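# Slide held gear onto shaft so it meshes

## Task

The left hand starts out gripping a gear positioned a little above the top of a shaft. Lower the gear onto that shaft until it is fully seated and sits squarely on it, with its teeth engaged with the neighbouring gear. Forcing or wedging it with excessive push counts as failure.

## Robot and tools

Setup: two arms, left_arm with a left hand and right_arm with a right hand, each with five fingers. At the start the left hand already grips the gear just over the shaft tip; the right arm is not needed. A post stands behind the arms, and a loose object may occasionally be nudged by something outside the robot.

Frames. The scene frame has its origin at table-top height, halfway between the nominal arm bases: +z up, +x out over the table, left_arm on the +y side. Image left and right do not match arm names. Real bases: left_arm at (-0.025, +0.458, 0) m, right_arm at (+0.047, -0.423, 0) m, each turned only slightly about z. Every hand pose, velocity, target and wrist-camera pose in results is in that arm's own base frame; cam_high and the table use the scene frame. The hand point sits 0.05 m out from the palm and 0.15 m from the wrist face along the fingers; its +z runs along straight fingers, +y out of the palm, and +x across the palm (on the left hand +x points toward the thumb). Fingers extend 0.06 to 0.07 m past the point. Printed positions can be off by a few centimetres.

A row is 28 numbers, each in [-1, 1], always covering both arms even if one is idle: left dx, dy, dz, rx, ry, rz; left thumb_turn, thumb_bend, index, middle, ring, little, force_limit, speed; then the same 14 for the right arm. dx..rz are an offset (not a pose) from the arm's Hand target, along that arm's base axes; 1.0 equals 0.6 m or 180 degrees, and rx, ry, rz form one rotation vector turning about the Hand target position. Six zeros means no new pose for that arm. Hand numbers are absolute targets: -1 open/straight, +1 closed (thumb_turn +1 puts the thumb opposite the fingers). force_limit maps -1..+1 to about 0..10 N at the fingertip (0..15 N for the two thumb motors); speed rises from near zero at -1 to full at +0.48 and above. There is no 'no change' value: to keep the gear gripped, resend exactly the last eight hand numbers sent for the left hand (if none were sent yet, use its hand_measured six values plus hand_force_limit and hand_speed). Orientation commands are clipped to within 32 degrees of the measured orientation each step.

Tools.
execute_actions(actions, cameras): actions is a list of actions; each is a table of up to 15 rows, one per 1/30 s step, with a short table holding its last row until step 15. All rows of one action count from the Hand target at that action's start, so sending the same offset again moves further. Images come back only for an empty actions list or when cameras are named.
move(target, speed, blend, stop_force, zero, blocking, cameras): straight-line path of each hand point toward its offset. target is one 28-number row or a list of up to 15 rows, every row measured from the same starting Hand targets. speed in m/s, 0.002 to 3.6, default 0.25 (turns up to twice that in rad/s); one value or one per target. blend in m rounds corners of a list. stop_force in N, 3 to 120, ends an arm's path once its wrist sensor feels that much push against its travel; the arm then backs to just before the push and that becomes its Hand target. zero (with stop_force, default true) re-zeroes the sensor first. blocking=false returns early but cannot be combined with stop_force. Moves last at most 10 s and do not avoid obstacles. The result adds a 'move:' line: done, off_target, moving, held or fault, plus limits=paced (pose clipped) or limits=held (steps withheld).
wait(seconds): 0 to 3600, lets time pass with no new command.
stop(): brakes a running move.
zoom_image(camera, region): camera is cam_high, cam_left_wrist or cam_right_wrist; region [x0, y0, x1, y1] in pixels, at most 504 by 504, from the newest images.
show_instructions(): shows the reference pages.
zero_wrist_force(arm): arm is left_arm or right_arm.
finished_scene(scene): ends the scene for good; scene may be 1 or omitted.

Cameras: cam_high 896x504 (fixed), cam_left_wrist and cam_right_wrist 672x504 fisheye on the hands.

Results give end_effector_position (m), end_effector_quat_wxyz, velocities, Hand target (the last commanded pose that the next offsets start from; the hand often rests slightly short of it), joint positions and torques, Wrist force and Wrist torque in the end effector's axes (a push from a surface reads as force into the arm; noise up to 0.18 N), and for each hand hand_measured, hand_stopped_by (moving, target, force, stalled, fault) and hand_load_n, all in the six-motor order. A grip that slips shows as hand_load_n dropping toward 0.

Cautions. Descend slowly, in millimetre steps, with a small stop_force, so the gear is never rammed or jammed; a firm contact plus a target beyond it can fault the stiff arm. Keep the gear square to the shaft and don't let it slip or drop, even a few millimetres; release only once it is seated and still. Nothing may fall off the table. Contact torque at a joint limit (wrists 24.9 N m) or about 150 N of outside force stops the arm for 10 s; motors at 85 °C brake the arm for 30 to 60 s. Keep the two arms apart, since hits between them can end the scene. The finished state must hold with the robot not touching it.

Each tool is called by a JSON object that holds its "api" and its "payload", one argument or row to a line.

Reference images:

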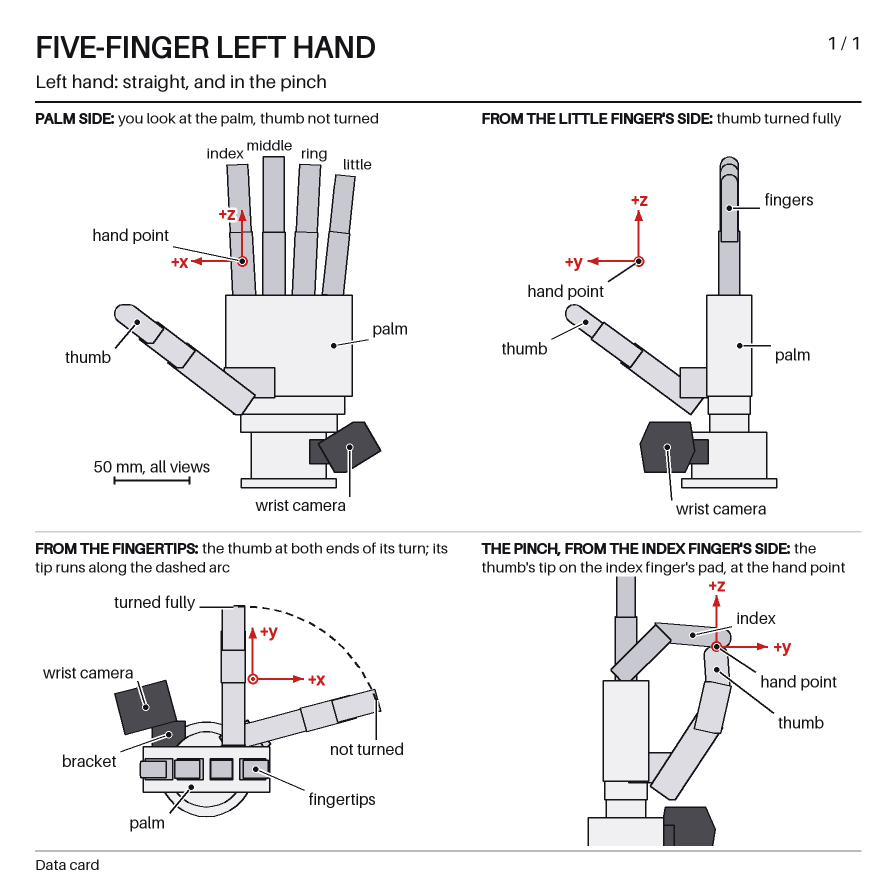

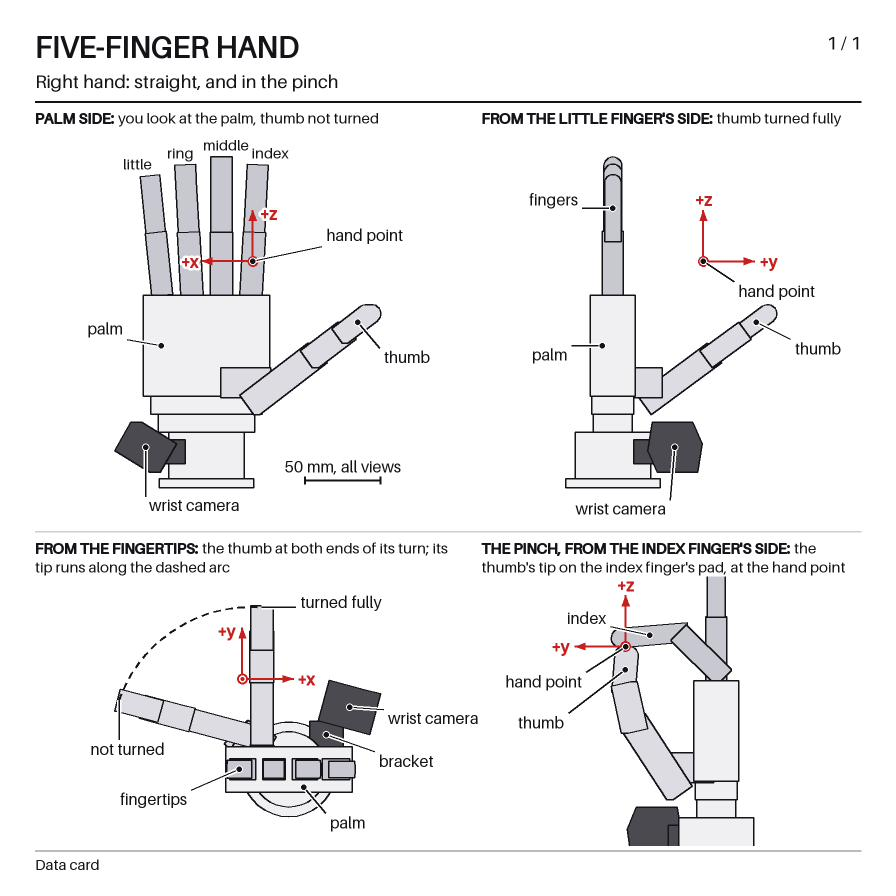

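## Session

{"api": "execute_actions", "payload": {
  "actions": []
}}

Scene clock: 0.00 s.
left_arm: end_effector_position=(+0.4070, -0.2078, +0.1653) hand_measured=(+0.922, -0.032, +0.016, -0.002, +1.000, +1.000) hand_load_n=(+0.0, +2.5, +10.5, +10.5, +0.0, +0.0) hand_stopped_by=(target, target, force, force, target, target) hand_force_limit=1.00 hand_speed=-0.90 end_effector_quat_wxyz=(-0.573, +0.792, -0.165, +0.131) | right_arm: end_effector_position=(+0.2703, +0.1221, +0.2094) hand_measured=(-1.000, -1.000, -1.000, -1.000, -1.000, -1.000) hand_load_n=(+0.0, +0.0, +0.0, +0.0, +0.0, +0.0) hand_stopped_by=(target, target, target, target, target, target) hand_force_limit=0.00 hand_speed=-0.80 end_effector_quat_wxyz=(+0.000, +0.000, +1.000, +0.000)
Joint positions: left_arm=[2.476 -1.728 -2.026 -1.582 -3.53 -2.25] | right_arm=[-0.316 -1.723 2.042 1.252 1.571 -1.887]
Joint velocities: within noise
Joint torques (N m): no reading
Motor temperatures (°C): left_arm=[32 30 32 39 36 38] | right_arm=[29 32 29 39 41 37]
Wrist force (N): no reading
Wrist torque (N m): no reading
Wrist force, peak (N): no reading
Hand target: left_arm +0.4070, -0.2078, +0.1653; -0.573, +0.792, -0.165, +0.131 | right_arm +0.2703, +0.1221, +0.2094; +0.000, +0.000, +1.000, +0.000

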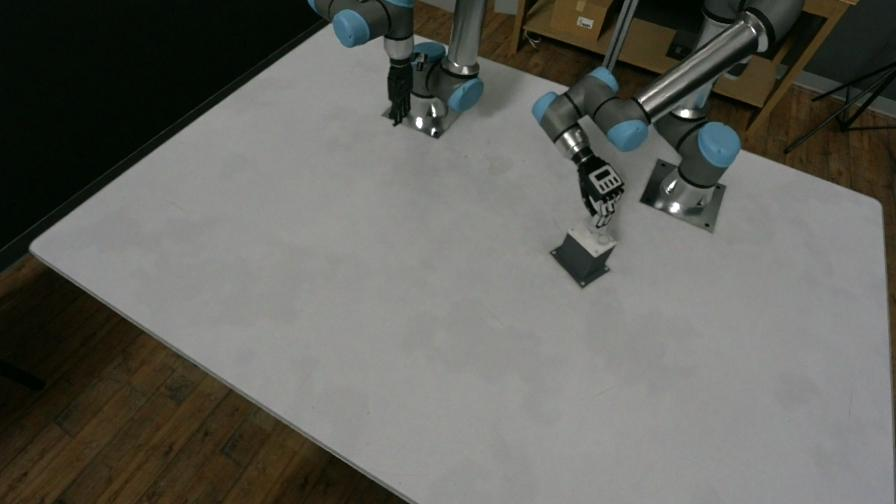

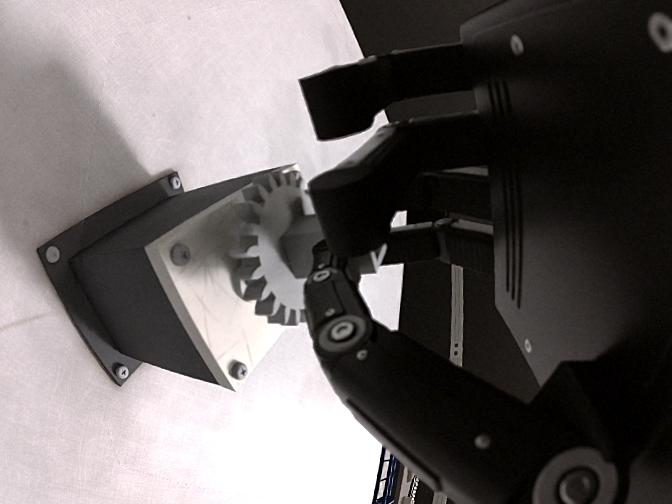

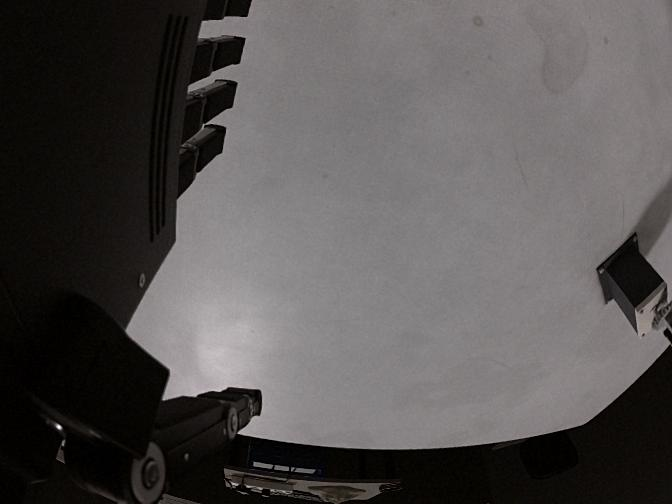

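{"api": "zoom_image", "payload": {
  "camera": "cam_left_wrist",
  "region": [140, 140, 440, 400]
}}

{"api": "zoom_image", "payload": {
  "camera": "cam_high",
  "region": [530, 150, 670, 300]
}}

{"api": "zoom_image", "payload": {
  "camera": "cam_right_wrist",
  "region": [580, 210, 672, 360]
}}

Scaled by 1.680 from the camera's image (finer frame: 960x720).

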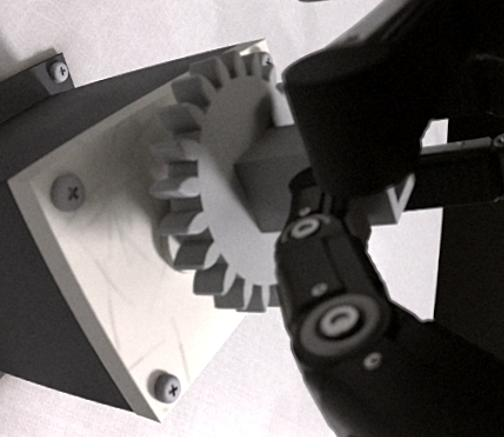

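Scaled by 3.360 from the camera's image (finer frame: 1280x720).

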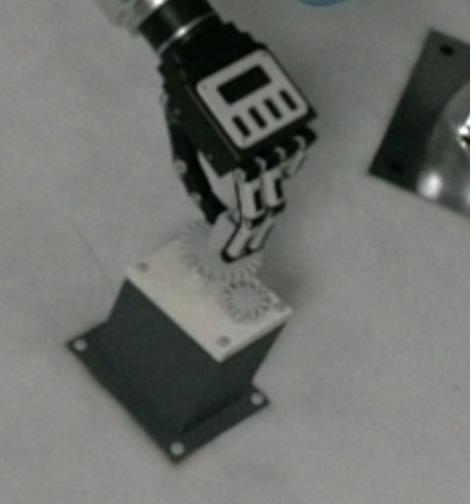

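Scaled by 3.360 from the camera's image (finer frame: 960x720).

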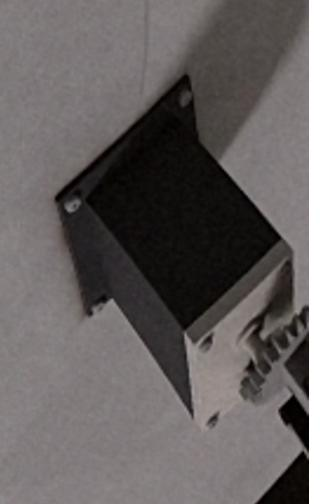

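{"api": "zoom_image", "payload": {
  "camera": "cam_left_wrist",
  "region": [220, 150, 400, 340]
}}

{"api": "zoom_image", "payload": {
  "camera": "cam_high",
  "region": [560, 190, 640, 270]
}}

Scaled by 2.653 from the camera's image (finer frame: 960x720).

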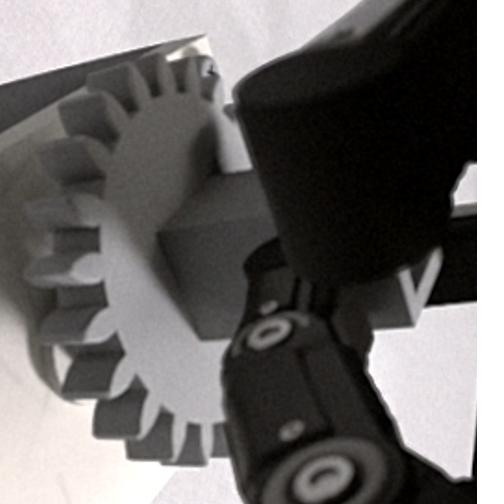

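Scaled by 6.300 from the camera's image (finer frame: 1280x720).

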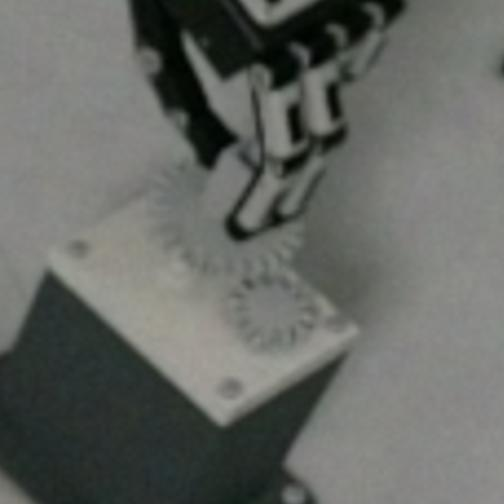

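{"api": "move", "payload": {
  "target": [
    [0,0,0,0,0,0,0.922,-0.032,0.016,-0.002,1,1,1,-0.9, 0.2,0.15,0.15,0,0,-0.889,-1,-1,-1,-1,-1,-1,0,-0.8],
    [0,0,0,0,0,0,0.922,-0.032,0.016,-0.002,1,1,1,-0.9, 0.3555,0.6,0.05,-0.113,0.647,-0.647,-1,-1,-1,-1,-1,-1,0,-0.8]
  ],
  "speed": 0.35,
  "blend": 0.03,
  "cameras": ["all"]
}}

Scene clock: 13.20 s.
left_arm: end_effector_position=(+0.4070, -0.2078, +0.1653) hand_measured=(+0.922, -0.032, +0.016, -0.002, +1.000, +1.000) hand_load_n=(+0.0, +2.5, +10.0, +10.5, +0.0, +0.0) hand_stopped_by=(target, target, force, force, target, target) hand_force_limit=1.00 hand_speed=-0.90 end_effector_quat_wxyz=(-0.573, +0.792, -0.165, +0.131) | right_arm: end_effector_position=(+0.4835, +0.4821, +0.2394) hand_measured=(-1.000, -1.000, -1.000, -1.000, -1.000, -1.000) hand_load_n=(+0.0, +0.0, +0.0, +0.0, +0.0, +0.0) hand_stopped_by=(target, target, target, target, target, target) hand_force_limit=0.00 hand_speed=-0.80 end_effector_quat_wxyz=(+0.697, -0.697, -0.122, +0.122) end_effector_velocity=(+0.000, +0.000, +0.001) end_effector_angular_velocity=(-0.001, +0.001, -0.001)
Joint positions: left_arm=[2.476 -1.728 -2.026 -1.582 -3.53 -2.25] | right_arm=[0.2 -0.702 1.351 2.491 0.147 0]
Joint velocities: left_arm=[within noise] | right_arm=[0 0 -0.002 -0.004 -0.001 0.007]
Joint torques (N m): left_arm=[-1.95 34.12 18.79 3.05 1.92 -0.39] | right_arm=[-10.63 -46.22 -20.28 -1.27 0.7 1.32]
Wrist force (N): left_arm=[0.1 0.2 -0.1] | right_arm=[0.2 1.0 0.4]
Wrist torque (N m): left_arm=[0.02 -0.01 0.01] | right_arm=[0.23 -0.01 -0.04]
Wrist force, peak (N): left_arm=[0.6 0.4 0.1] | right_arm=[0.1 1.6 0.9]
Hand target: left_arm +0.4070, -0.2078, +0.1653; -0.573, +0.792, -0.165, +0.131 | right_arm +0.4836, +0.4821, +0.2394; +0.697, -0.697, -0.122, +0.122
Off the commanded pose: left_arm 0.000 m, 0 deg | right_arm 0.000 m, 0 deg.
move: done
cam_right_wrist: T_world_to_cam=[[0.26989, 0.07385, -0.96005, 0.05678], [-0.54607, -0.80947, -0.21578, 0.69362], [-0.79307, 0.58249, -0.17815, 0.26057]] pos_world=[0.57009, 0.4055, 0.2506]

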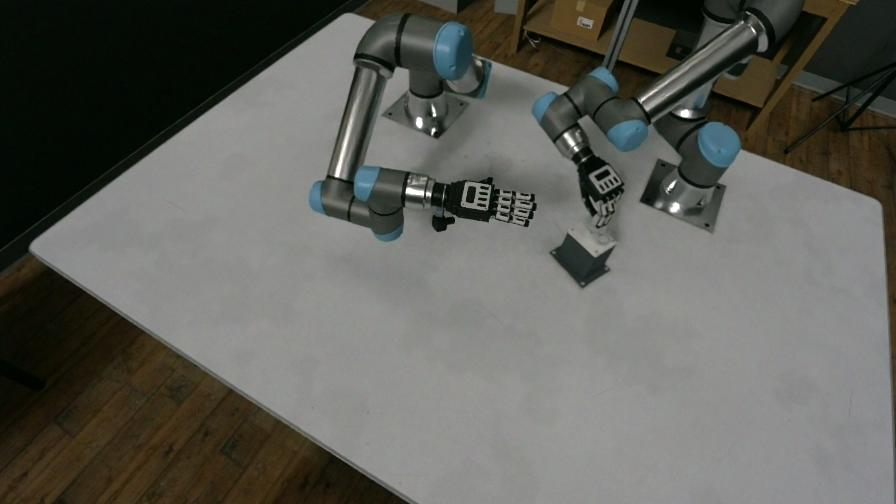

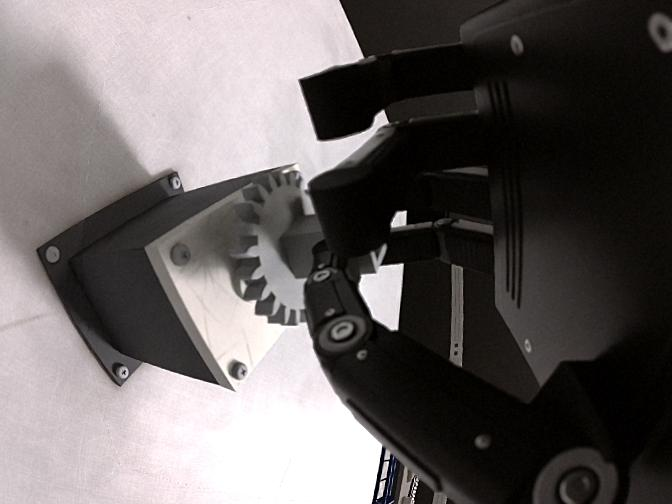

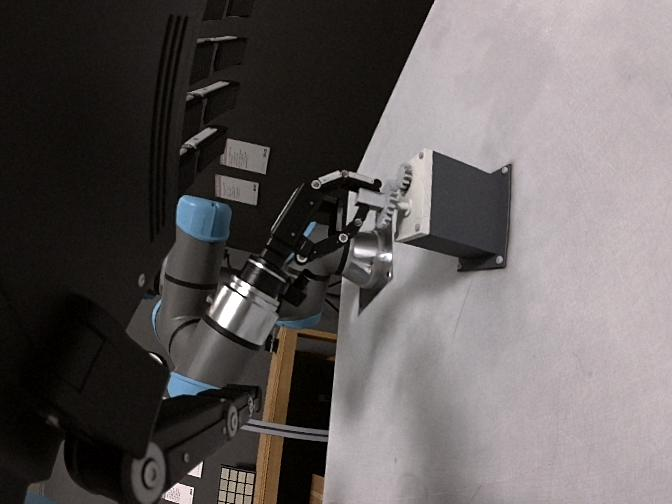

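{"api": "zoom_image", "payload": {
  "camera": "cam_right_wrist",
  "region": [330, 120, 530, 290]
}}

{"api": "zoom_image", "payload": {
  "camera": "cam_right_wrist",
  "region": [360, 150, 440, 250]
}}

Scaled by 2.520 from the camera's image (finer frame: 960x720).

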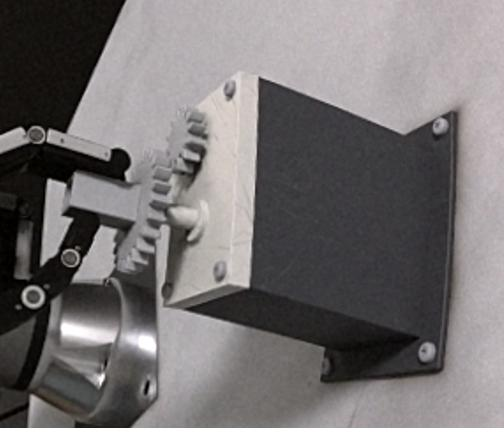

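Scaled by 5.040 from the camera's image (finer frame: 960x720).

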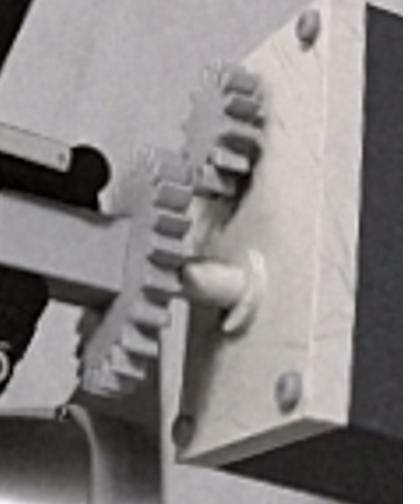

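{"api": "move", "payload": {
  "target": [0,0,0,0,0,0,0.922,-0.032,0.016,-0.002,1,1,1,-0.9, -0.053,0.272,-0.132,0,0,0.1183,-1,-1,-1,-1,-1,-1,0,-0.8],
  "speed": 0.15,
  "cameras": ["cam_high","cam_right_wrist"]
}}

{"api": "zoom_image", "payload": {
  "camera": "cam_right_wrist",
  "region": [240, 150, 480, 350]
}}

Scene clock: 16.37 s.
left_arm: end_effector_position=(+0.4070, -0.2078, +0.1653) hand_measured=(+0.922, -0.032, +0.016, -0.002, +1.000, +1.000) hand_load_n=(+0.0, +2.5, +10.5, +10.5, +0.0, +0.0) hand_stopped_by=(target, target, force, force, target, target) hand_force_limit=1.00 hand_speed=-0.90 end_effector_quat_wxyz=(-0.573, +0.792, -0.165, +0.131) | right_arm: end_effector_position=(+0.4517, +0.6453, +0.1601) hand_measured=(-1.000, -1.000, -1.000, -1.000, -1.000, -1.000) hand_load_n=(+0.0, +0.0, +0.0, +0.0, -0.5, +0.0) hand_stopped_by=(target, target, target, target, target, target) hand_force_limit=0.00 hand_speed=-0.80 end_effector_quat_wxyz=(+0.662, -0.662, -0.249, +0.248)
Joint positions: left_arm=[2.476 -1.728 -2.026 -1.582 -3.53 -2.25] | right_arm=[0.473 -0.204 0.537 2.808 0.245 0]
Joint torques (N m): left_arm=[-2.26 33.96 19.33 3.11 2.23 -0.41] | right_arm=[-9.76 -67.77 -18.51 0.41 -1.27 -1.6]
Wrist force (N): left_arm=[-0.1 0.0 -0.1] | right_arm=[0.0 0.9 0.4]
Wrist torque (N m): left_arm=[0.01 0.01 0.00] | right_arm=[0.21 0.02 0.03]
Wrist force, peak (N): left_arm=[0.5 0.5 -0.1] | right_arm=[0.7 1.7 1.8]
Hand target: left_arm +0.4070, -0.2078, +0.1653; -0.573, +0.792, -0.165, +0.131 | right_arm +0.4518, +0.6453, +0.1602; +0.662, -0.662, -0.249, +0.248
Off the commanded pose: left_arm 0.000 m, 0 deg | right_arm 0.000 m, 0 deg.
move: done
cam_right_wrist: T_world_to_cam=[[0.22463, 0.16673, -0.96007, -0.06232], [-0.21481, -0.95254, -0.21568, 0.73392], [-0.95047, 0.25468, -0.17815, 0.4088]] pos_world=[0.56021, 0.60537, 0.1713]

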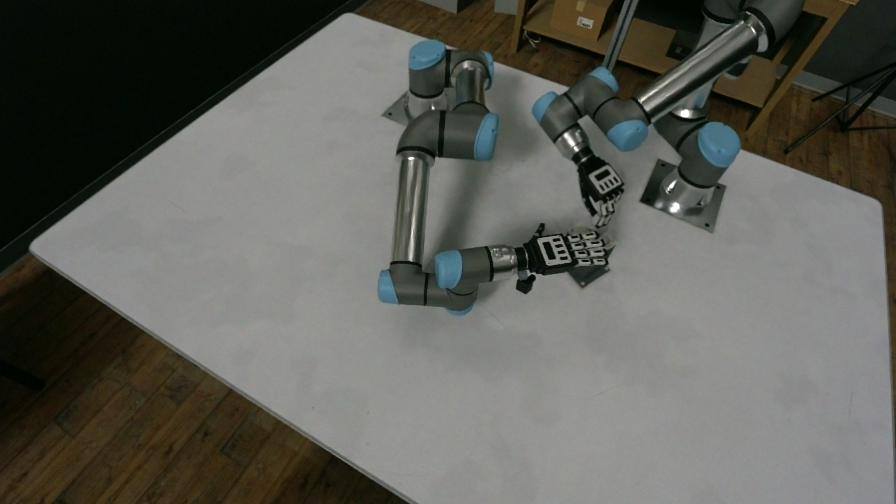

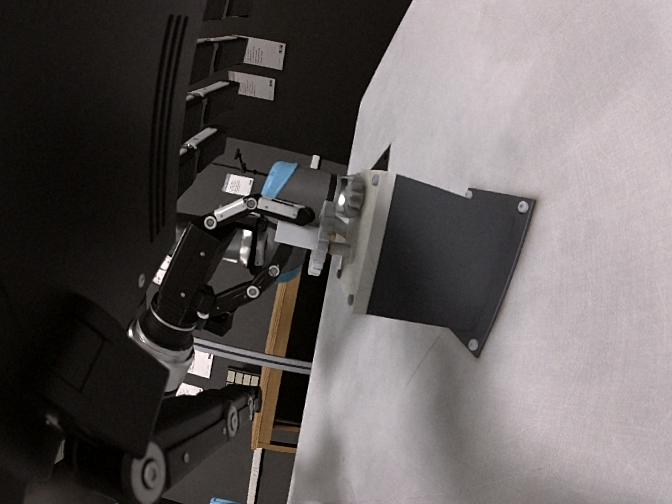

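Scaled by 2.100 from the camera's image (finer frame: 960x720).

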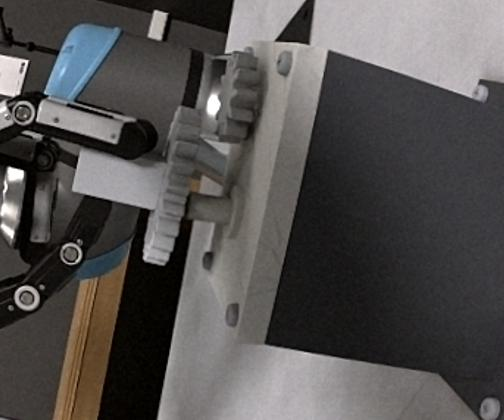

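{"api": "zoom_image", "payload": {
  "camera": "cam_right_wrist",
  "region": [270, 160, 400, 290]
}}

Scaled by 3.877 from the camera's image (finer frame: 960x720).

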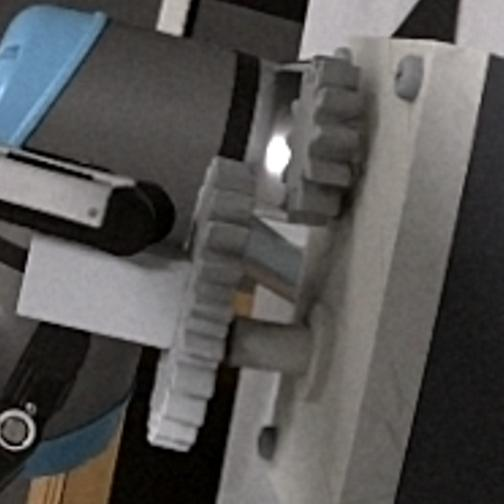

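{"api": "zoom_image", "payload": {
  "camera": "cam_right_wrist",
  "region": [305, 200, 365, 275]
}}

{"api": "zoom_image", "payload": {
  "camera": "cam_high",
  "region": [560, 190, 640, 290]
}}

Scaled by 6.720 from the camera's image (finer frame: 960x720).

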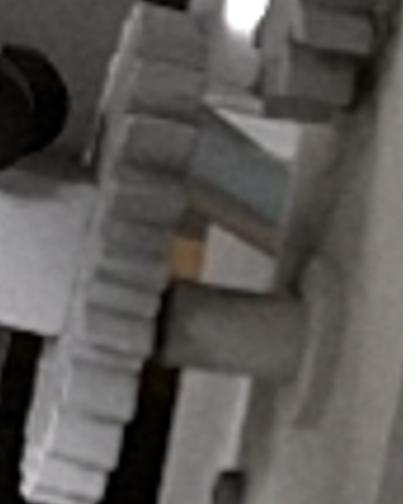

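Scaled by 5.040 from the camera's image (finer frame: 1280x720).

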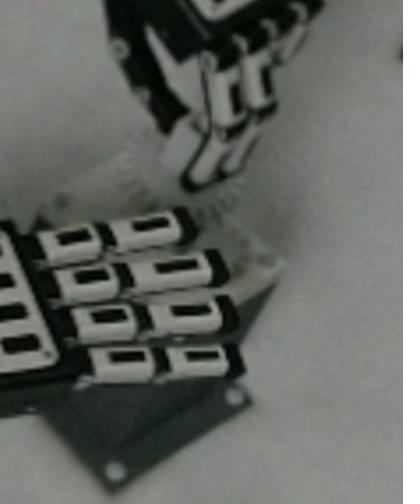

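{"api": "move", "payload": {
  "target": [0,0,0,0,0,0,0.922,-0.032,0.016,-0.002,1,1,1,-0.9, -0.007,-0.085,0.003,0,0,-0.1183,-1,-1,-1,-1,-1,-1,0,-0.8],
  "speed": 0.12,
  "cameras": ["cam_high","cam_right_wrist"]
}}

{"api": "zoom_image", "payload": {
  "camera": "cam_right_wrist",
  "region": [270, 150, 430, 310]
}}

{"api": "zoom_image", "payload": {
  "camera": "cam_right_wrist",
  "region": [300, 190, 380, 270]
}}

Scene clock: 22.13 s.
left_arm: end_effector_position=(+0.4070, -0.2078, +0.1653) hand_measured=(+0.922, -0.032, +0.016, -0.002, +1.000, +1.000) hand_load_n=(+0.0, +2.5, +10.5, +10.5, +0.0, +0.0) hand_stopped_by=(target, target, force, force, target, target) hand_force_limit=1.00 hand_speed=-0.90 end_effector_quat_wxyz=(-0.573, +0.792, -0.165, +0.131) | right_arm: end_effector_position=(+0.4476, +0.5943, +0.1620) hand_measured=(-1.000, -1.000, -1.000, -1.000, -1.000, -1.000) hand_load_n=(+0.0, +0.0, +0.0, +0.0, +0.0, +0.0) hand_stopped_by=(target, target, target, target, target, target) hand_force_limit=0.00 hand_speed=-0.80 end_effector_quat_wxyz=(+0.697, -0.696, -0.122, +0.122)
Joint positions: left_arm=[2.476 -1.728 -2.026 -1.582 -3.53 -2.25] | right_arm=[0.382 -0.538 1.256 2.41 -0.035 0.013]
Joint torques (N m): left_arm=[-2.65 34 20.37 3.18 2.47 -0.5] | right_arm=[13.07 -59.21 -11.09 -1.01 -0.14 1.38]
Wrist force (N): left_arm=[0.0 0.0 0.0] | right_arm=[-0.3 1.2 0.2]
Wrist torque (N m): left_arm=[-0.01 0.00 0.00] | right_arm=[0.28 0.05 0.02]
Wrist force, peak (N): left_arm=[0.4 0.4 0.2] | right_arm=[0.3 1.5 0.3]
Hand target: left_arm +0.4070, -0.2078, +0.1653; -0.573, +0.792, -0.165, +0.131 | right_arm +0.4476, +0.5943, +0.1620; +0.697, -0.697, -0.122, +0.122
Off the commanded pose: left_arm 0.000 m, 0 deg | right_arm 0.000 m, 0 deg.
move: done
cam_right_wrist: T_world_to_cam=[[0.26973, 0.07442, -0.96006, -0.01642], [-0.54619, -0.80929, -0.21618, 0.74807], [-0.79305, 0.58268, -0.17764, 0.1528]] pos_world=[0.53419, 0.5176, 0.17309]

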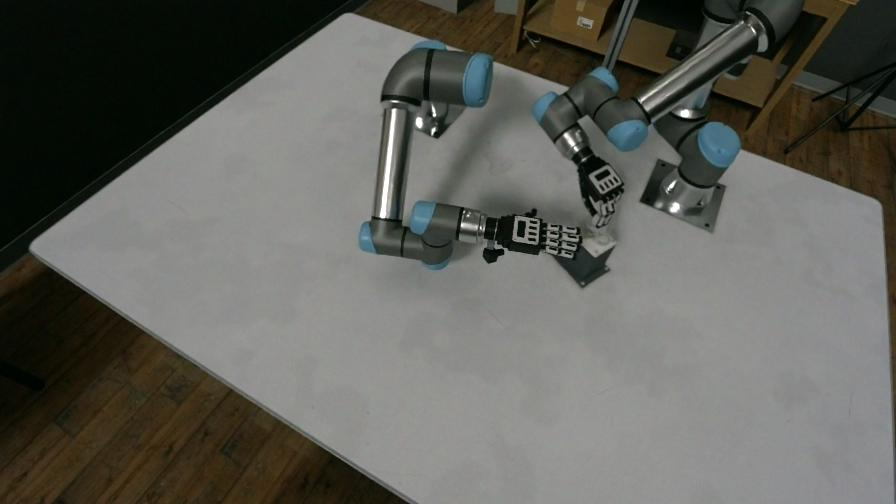

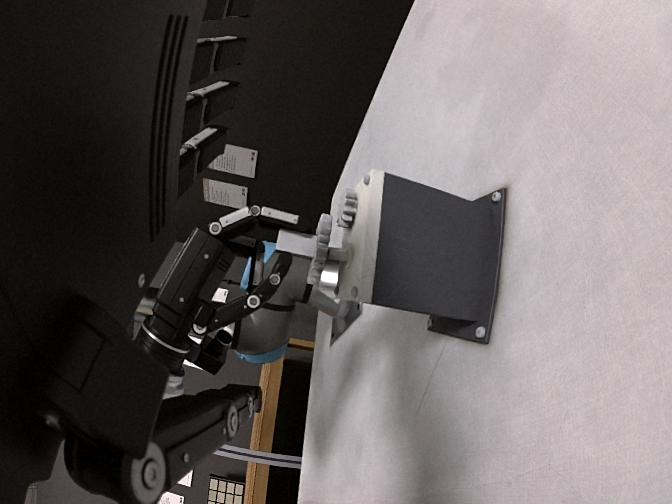

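Scaled by 3.150 from the camera's image (finer frame: 960x720).

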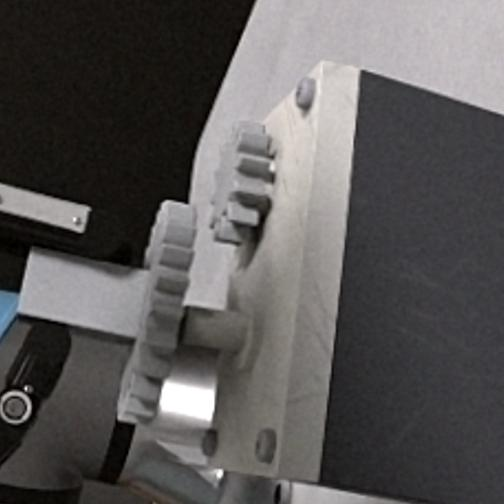

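Scaled by 6.300 from the camera's image (finer frame: 960x720).

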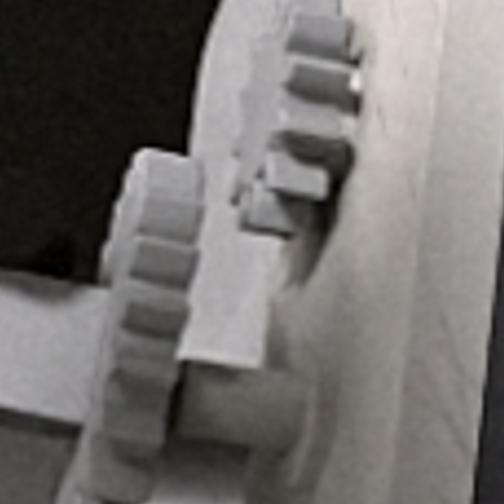

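{"api": "move", "payload": {
  "target": [
    [0,0,0.0133,0,0,0,0.922,-0.032,0.016,-0.002,1,1,1,-0.9, 0,0,0,0,0,0,-1,-1,-1,-1,-1,-1,0,-0.8],
    [0.0165,-0.0178,0.0133,0.0172,0.0118,0,0.922,-0.032,0.016,-0.002,1,1,1,-0.9, 0,0,0,0,0,0,-1,-1,-1,-1,-1,-1,0,-0.8]
  ],
  "speed": 0.03,
  "cameras": ["cam_high","cam_left_wrist","cam_right_wrist"]
}}

{"api": "zoom_image", "payload": {
  "camera": "cam_right_wrist",
  "region": [270, 150, 430, 310]
}}

{"api": "zoom_image", "payload": {
  "camera": "cam_right_wrist",
  "region": [290, 190, 370, 290]
}}

{"api": "zoom_image", "payload": {
  "camera": "cam_left_wrist",
  "region": [140, 140, 400, 400]
}}

Scene clock: 27.93 s.
left_arm: end_effector_position=(+0.4170, -0.2186, +0.1733) hand_measured=(+0.922, -0.032, +0.016, -0.002, +1.000, +1.000) hand_load_n=(+0.0, +2.5, +10.0, +10.5, +0.0, +0.0) hand_stopped_by=(target, target, force, force, target, target) hand_force_limit=1.00 hand_speed=-0.90 end_effector_quat_wxyz=(-0.592, +0.778, -0.180, +0.112) end_effector_velocity=(+0.000, +0.000, +0.000) end_effector_angular_velocity=(-0.002, -0.004, +0.000) | right_arm: end_effector_position=(+0.4476, +0.5943, +0.1620) hand_measured=(-1.000, -1.000, -1.000, -1.000, -1.000, -1.000) hand_load_n=(+0.0, +0.0, +0.0, +0.0, +0.0, +0.0) hand_stopped_by=(target, target, target, target, target, target) hand_force_limit=0.00 hand_speed=-0.80 end_effector_quat_wxyz=(+0.697, -0.696, -0.122, +0.122)
Joint positions: left_arm=[2.466 -1.778 -1.93 -1.739 -3.521 -2.303] | right_arm=[0.382 -0.538 1.256 2.409 -0.036 0.013]
Joint velocities: left_arm=[0 0.002 -0.003 0.005 0.001 0] | right_arm=[within noise]
Joint torques (N m): left_arm=[-7.21 37.14 11.27 3.26 1.37 -0.09] | right_arm=[12.37 -48.25 -19.44 -1.02 -1.03 1.28]
Wrist force (N): left_arm=[-0.2 0.0 0.1] | right_arm=[-0.3 1.1 0.2]
Wrist torque (N m): left_arm=[-0.02 0.02 0.01] | right_arm=[0.26 0.06 -0.03]
Wrist force, peak (N): left_arm=[0.4 0.5 0.4] | right_arm=[-0.2 1.3 0.1]
Hand target: left_arm +0.4169, -0.2185, +0.1733; -0.591, +0.778, -0.180, +0.112 | right_arm +0.4476, +0.5943, +0.1620; +0.697, -0.696, -0.122, +0.122
Off the commanded pose: left_arm 0.000 m, 0 deg | right_arm 0.000 m, 0 deg.
move: done
cam_left_wrist: T_world_to_cam=[[0.39527, 0.13621, 0.90841, -0.28937], [0.57861, -0.80501, -0.13106, -0.38771], [0.71342, 0.57742, -0.39701, 0.01073]] pos_world=[0.33106, -0.27889, 0.21632]
cam_right_wrist: T_world_to_cam=[[0.26964, 0.07448, -0.96008, -0.01641], [-0.54614, -0.80932, -0.21617, 0.74806], [-0.79311, 0.58262, -0.17755, 0.15284]] pos_world=[0.53419, 0.5176, 0.17309]

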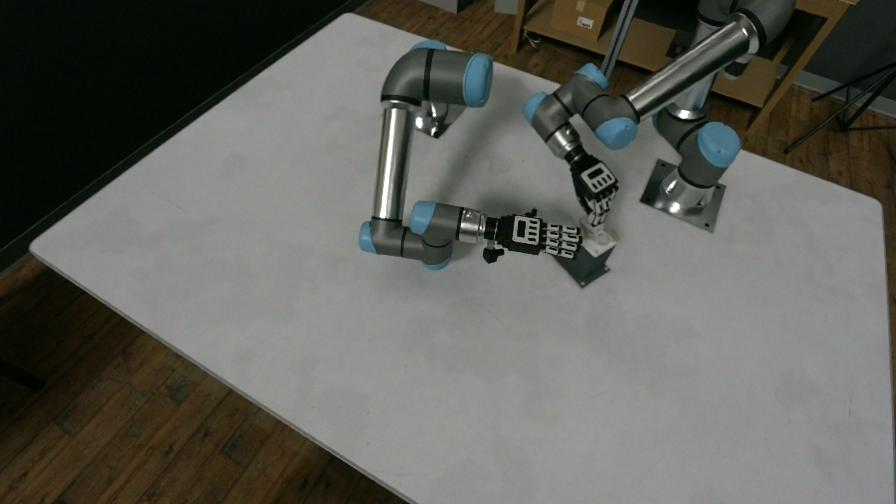

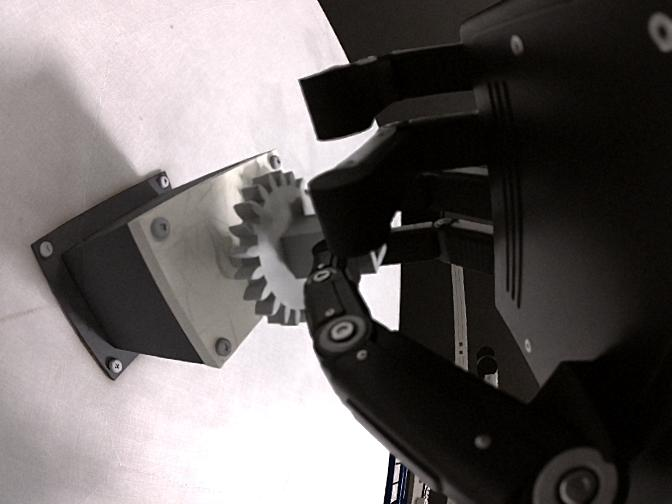

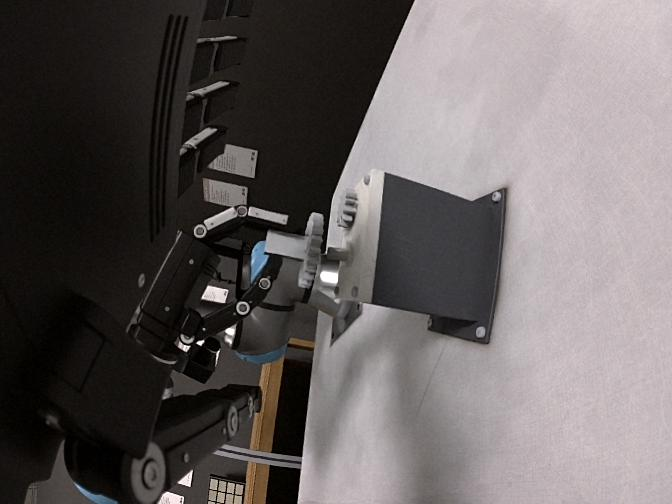

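Scaled by 3.150 from the camera's image (finer frame: 960x720).

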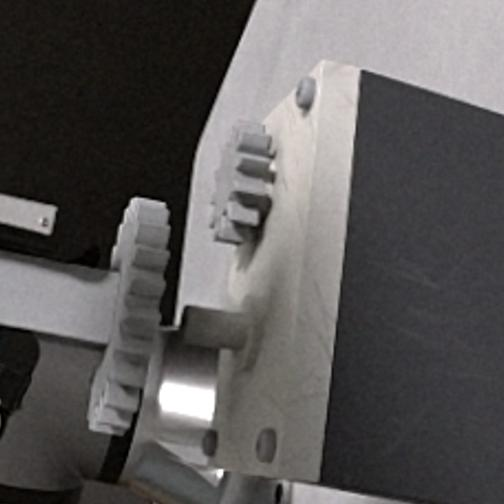

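Scaled by 5.040 from the camera's image (finer frame: 960x720).

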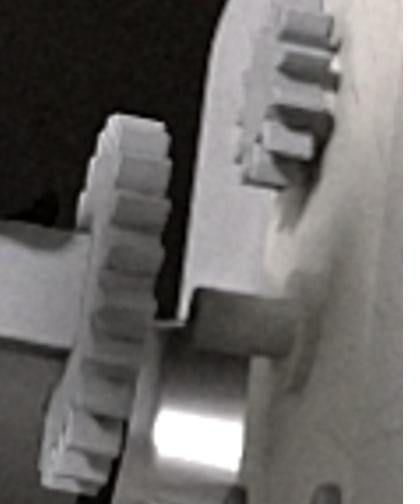

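Scaled by 1.938 from the camera's image (finer frame: 960x720).

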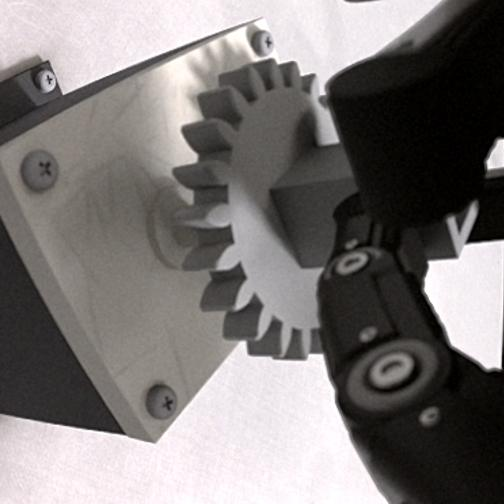

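{"api": "zoom_image", "payload": {
  "camera": "cam_right_wrist",
  "region": [318, 235, 358, 275]
}}

{"api": "zoom_image", "payload": {
  "camera": "cam_left_wrist",
  "region": [200, 200, 280, 300]
}}

Scaled by 12.600 from the camera's image (finer frame: 960x720).

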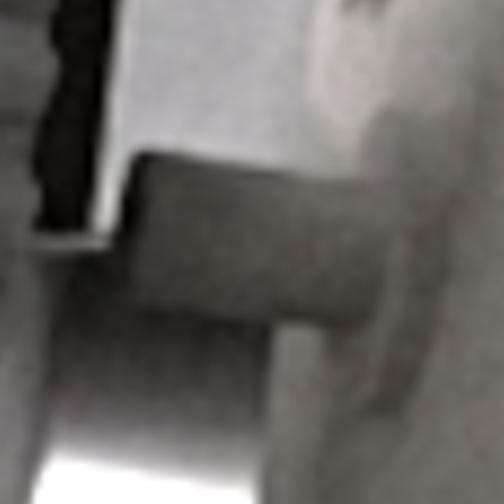

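Scaled by 5.040 from the camera's image (finer frame: 960x720).

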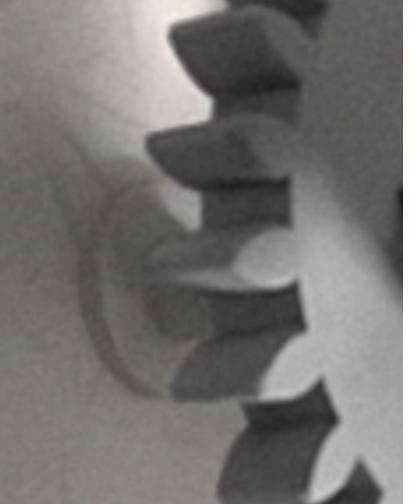

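{"api": "zoom_image", "payload": {
  "camera": "cam_right_wrist",
  "region": [325, 270, 375, 310]
}}

{"api": "zoom_image", "payload": {
  "camera": "cam_right_wrist",
  "region": [345, 160, 395, 200]
}}

Scaled by 10.080 from the camera's image (finer frame: 960x720).

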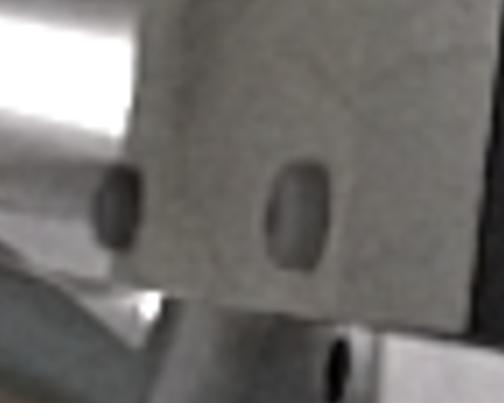

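Scaled by 10.080 from the camera's image (finer frame: 960x720).

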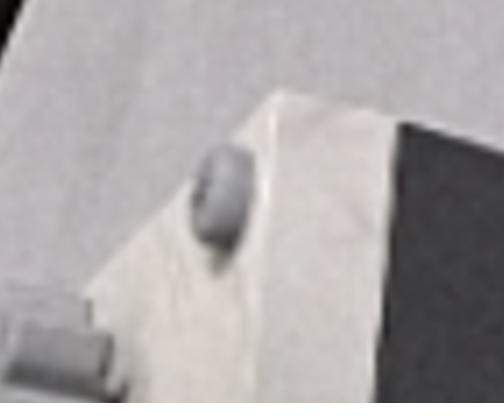

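{"api": "move", "payload": {
  "target": [0,0,0,0,0,0,0.922,-0.032,0.016,-0.002,1,1,1,-0.9, 0.007,0.085,-0.003,0,0,0.1183,-1,-1,-1,-1,-1,-1,0,-0.8],
  "speed": 0.12,
  "cameras": ["cam_left_wrist","cam_right_wrist"]
}}

{"api": "zoom_image", "payload": {
  "camera": "cam_right_wrist",
  "region": [270, 160, 400, 290]
}}

{"api": "zoom_image", "payload": {
  "camera": "cam_right_wrist",
  "region": [300, 190, 370, 290]
}}

Scene clock: 32.00 s.
left_arm: end_effector_position=(+0.4169, -0.2185, +0.1733) hand_measured=(+0.922, -0.032, +0.016, -0.002, +1.000, +1.000) hand_load_n=(+0.0, +2.5, +10.5, +10.5, +0.0, +0.0) hand_stopped_by=(target, target, force, force, target, target) hand_force_limit=1.00 hand_speed=-0.90 end_effector_quat_wxyz=(-0.591, +0.778, -0.180, +0.112) | right_arm: end_effector_position=(+0.4517, +0.6454, +0.1601) hand_measured=(-1.000, -1.000, -1.000, -1.000, -1.000, -1.000) hand_load_n=(-0.5, +0.0, +0.0, +0.0, +0.0, +0.0) hand_stopped_by=(target, target, target, target, target, target) hand_force_limit=0.00 hand_speed=-0.80 end_effector_quat_wxyz=(+0.662, -0.662, -0.249, +0.248)
Joint positions: left_arm=[2.466 -1.778 -1.93 -1.739 -3.521 -2.303] | right_arm=[0.473 -0.205 0.539 2.81 0.245 -0.003]
Joint torques (N m): left_arm=[7.72 37.2 11.21 2.71 -0.55 1.84] | right_arm=[-8.64 -68.9 -17.85 0.42 -0.95 -1.65]
Wrist force (N): left_arm=[-0.1 -0.1 0.2] | right_arm=[0.1 0.9 0.5]
Wrist torque (N m): left_arm=[-0.04 0.00 0.00] | right_arm=[0.20 0.00 -0.01]
Wrist force, peak (N): left_arm=[0.1 0.6 0.0] | right_arm=[0.2 1.5 0.3]
Hand target: left_arm +0.4169, -0.2185, +0.1733; -0.591, +0.778, -0.180, +0.112 | right_arm +0.4518, +0.6453, +0.1602; +0.662, -0.662, -0.249, +0.248
Off the commanded pose: left_arm 0.000 m, 0 deg | right_arm 0.000 m, 0 deg.
move: done
cam_left_wrist: T_world_to_cam=[[0.39528, 0.13634, 0.90839, -0.28934], [0.57864, -0.805, -0.13097, -0.38774], [0.7134, 0.57739, -0.39709, 0.01075]] pos_world=[0.33106, -0.27889, 0.21632]
cam_right_wrist: T_world_to_cam=[[0.22414, 0.16715, -0.96012, -0.06238], [-0.21494, -0.95244, -0.21599, 0.73397], [-0.95056, 0.25478, -0.17755, 0.40867]] pos_world=[0.56021, 0.60537, 0.1712]

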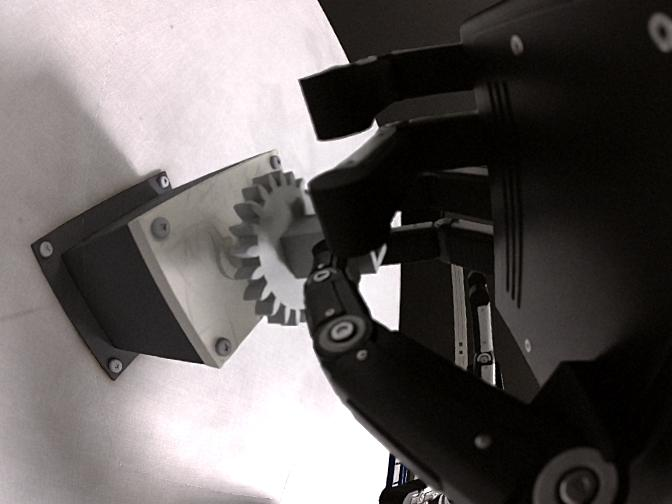

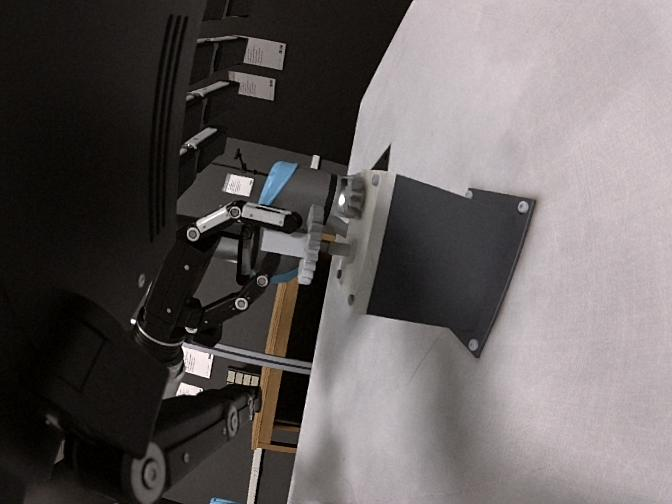

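Scaled by 3.877 from the camera's image (finer frame: 960x720).

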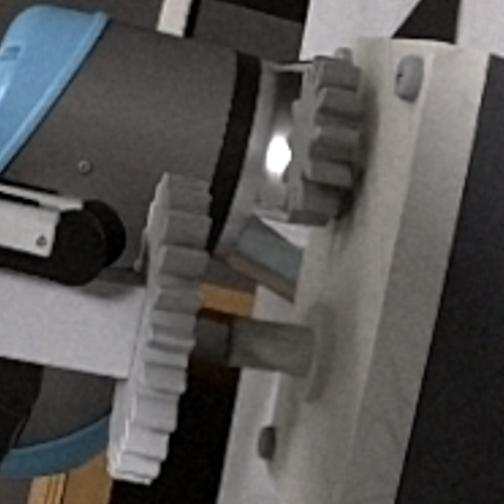

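Scaled by 5.040 from the camera's image (finer frame: 960x720).

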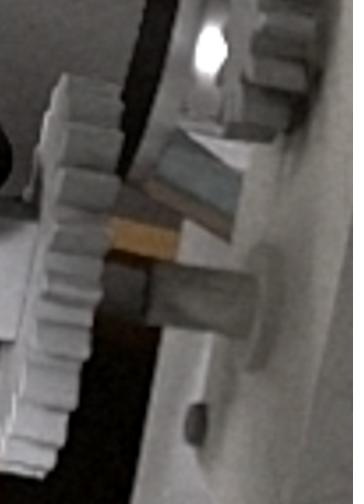

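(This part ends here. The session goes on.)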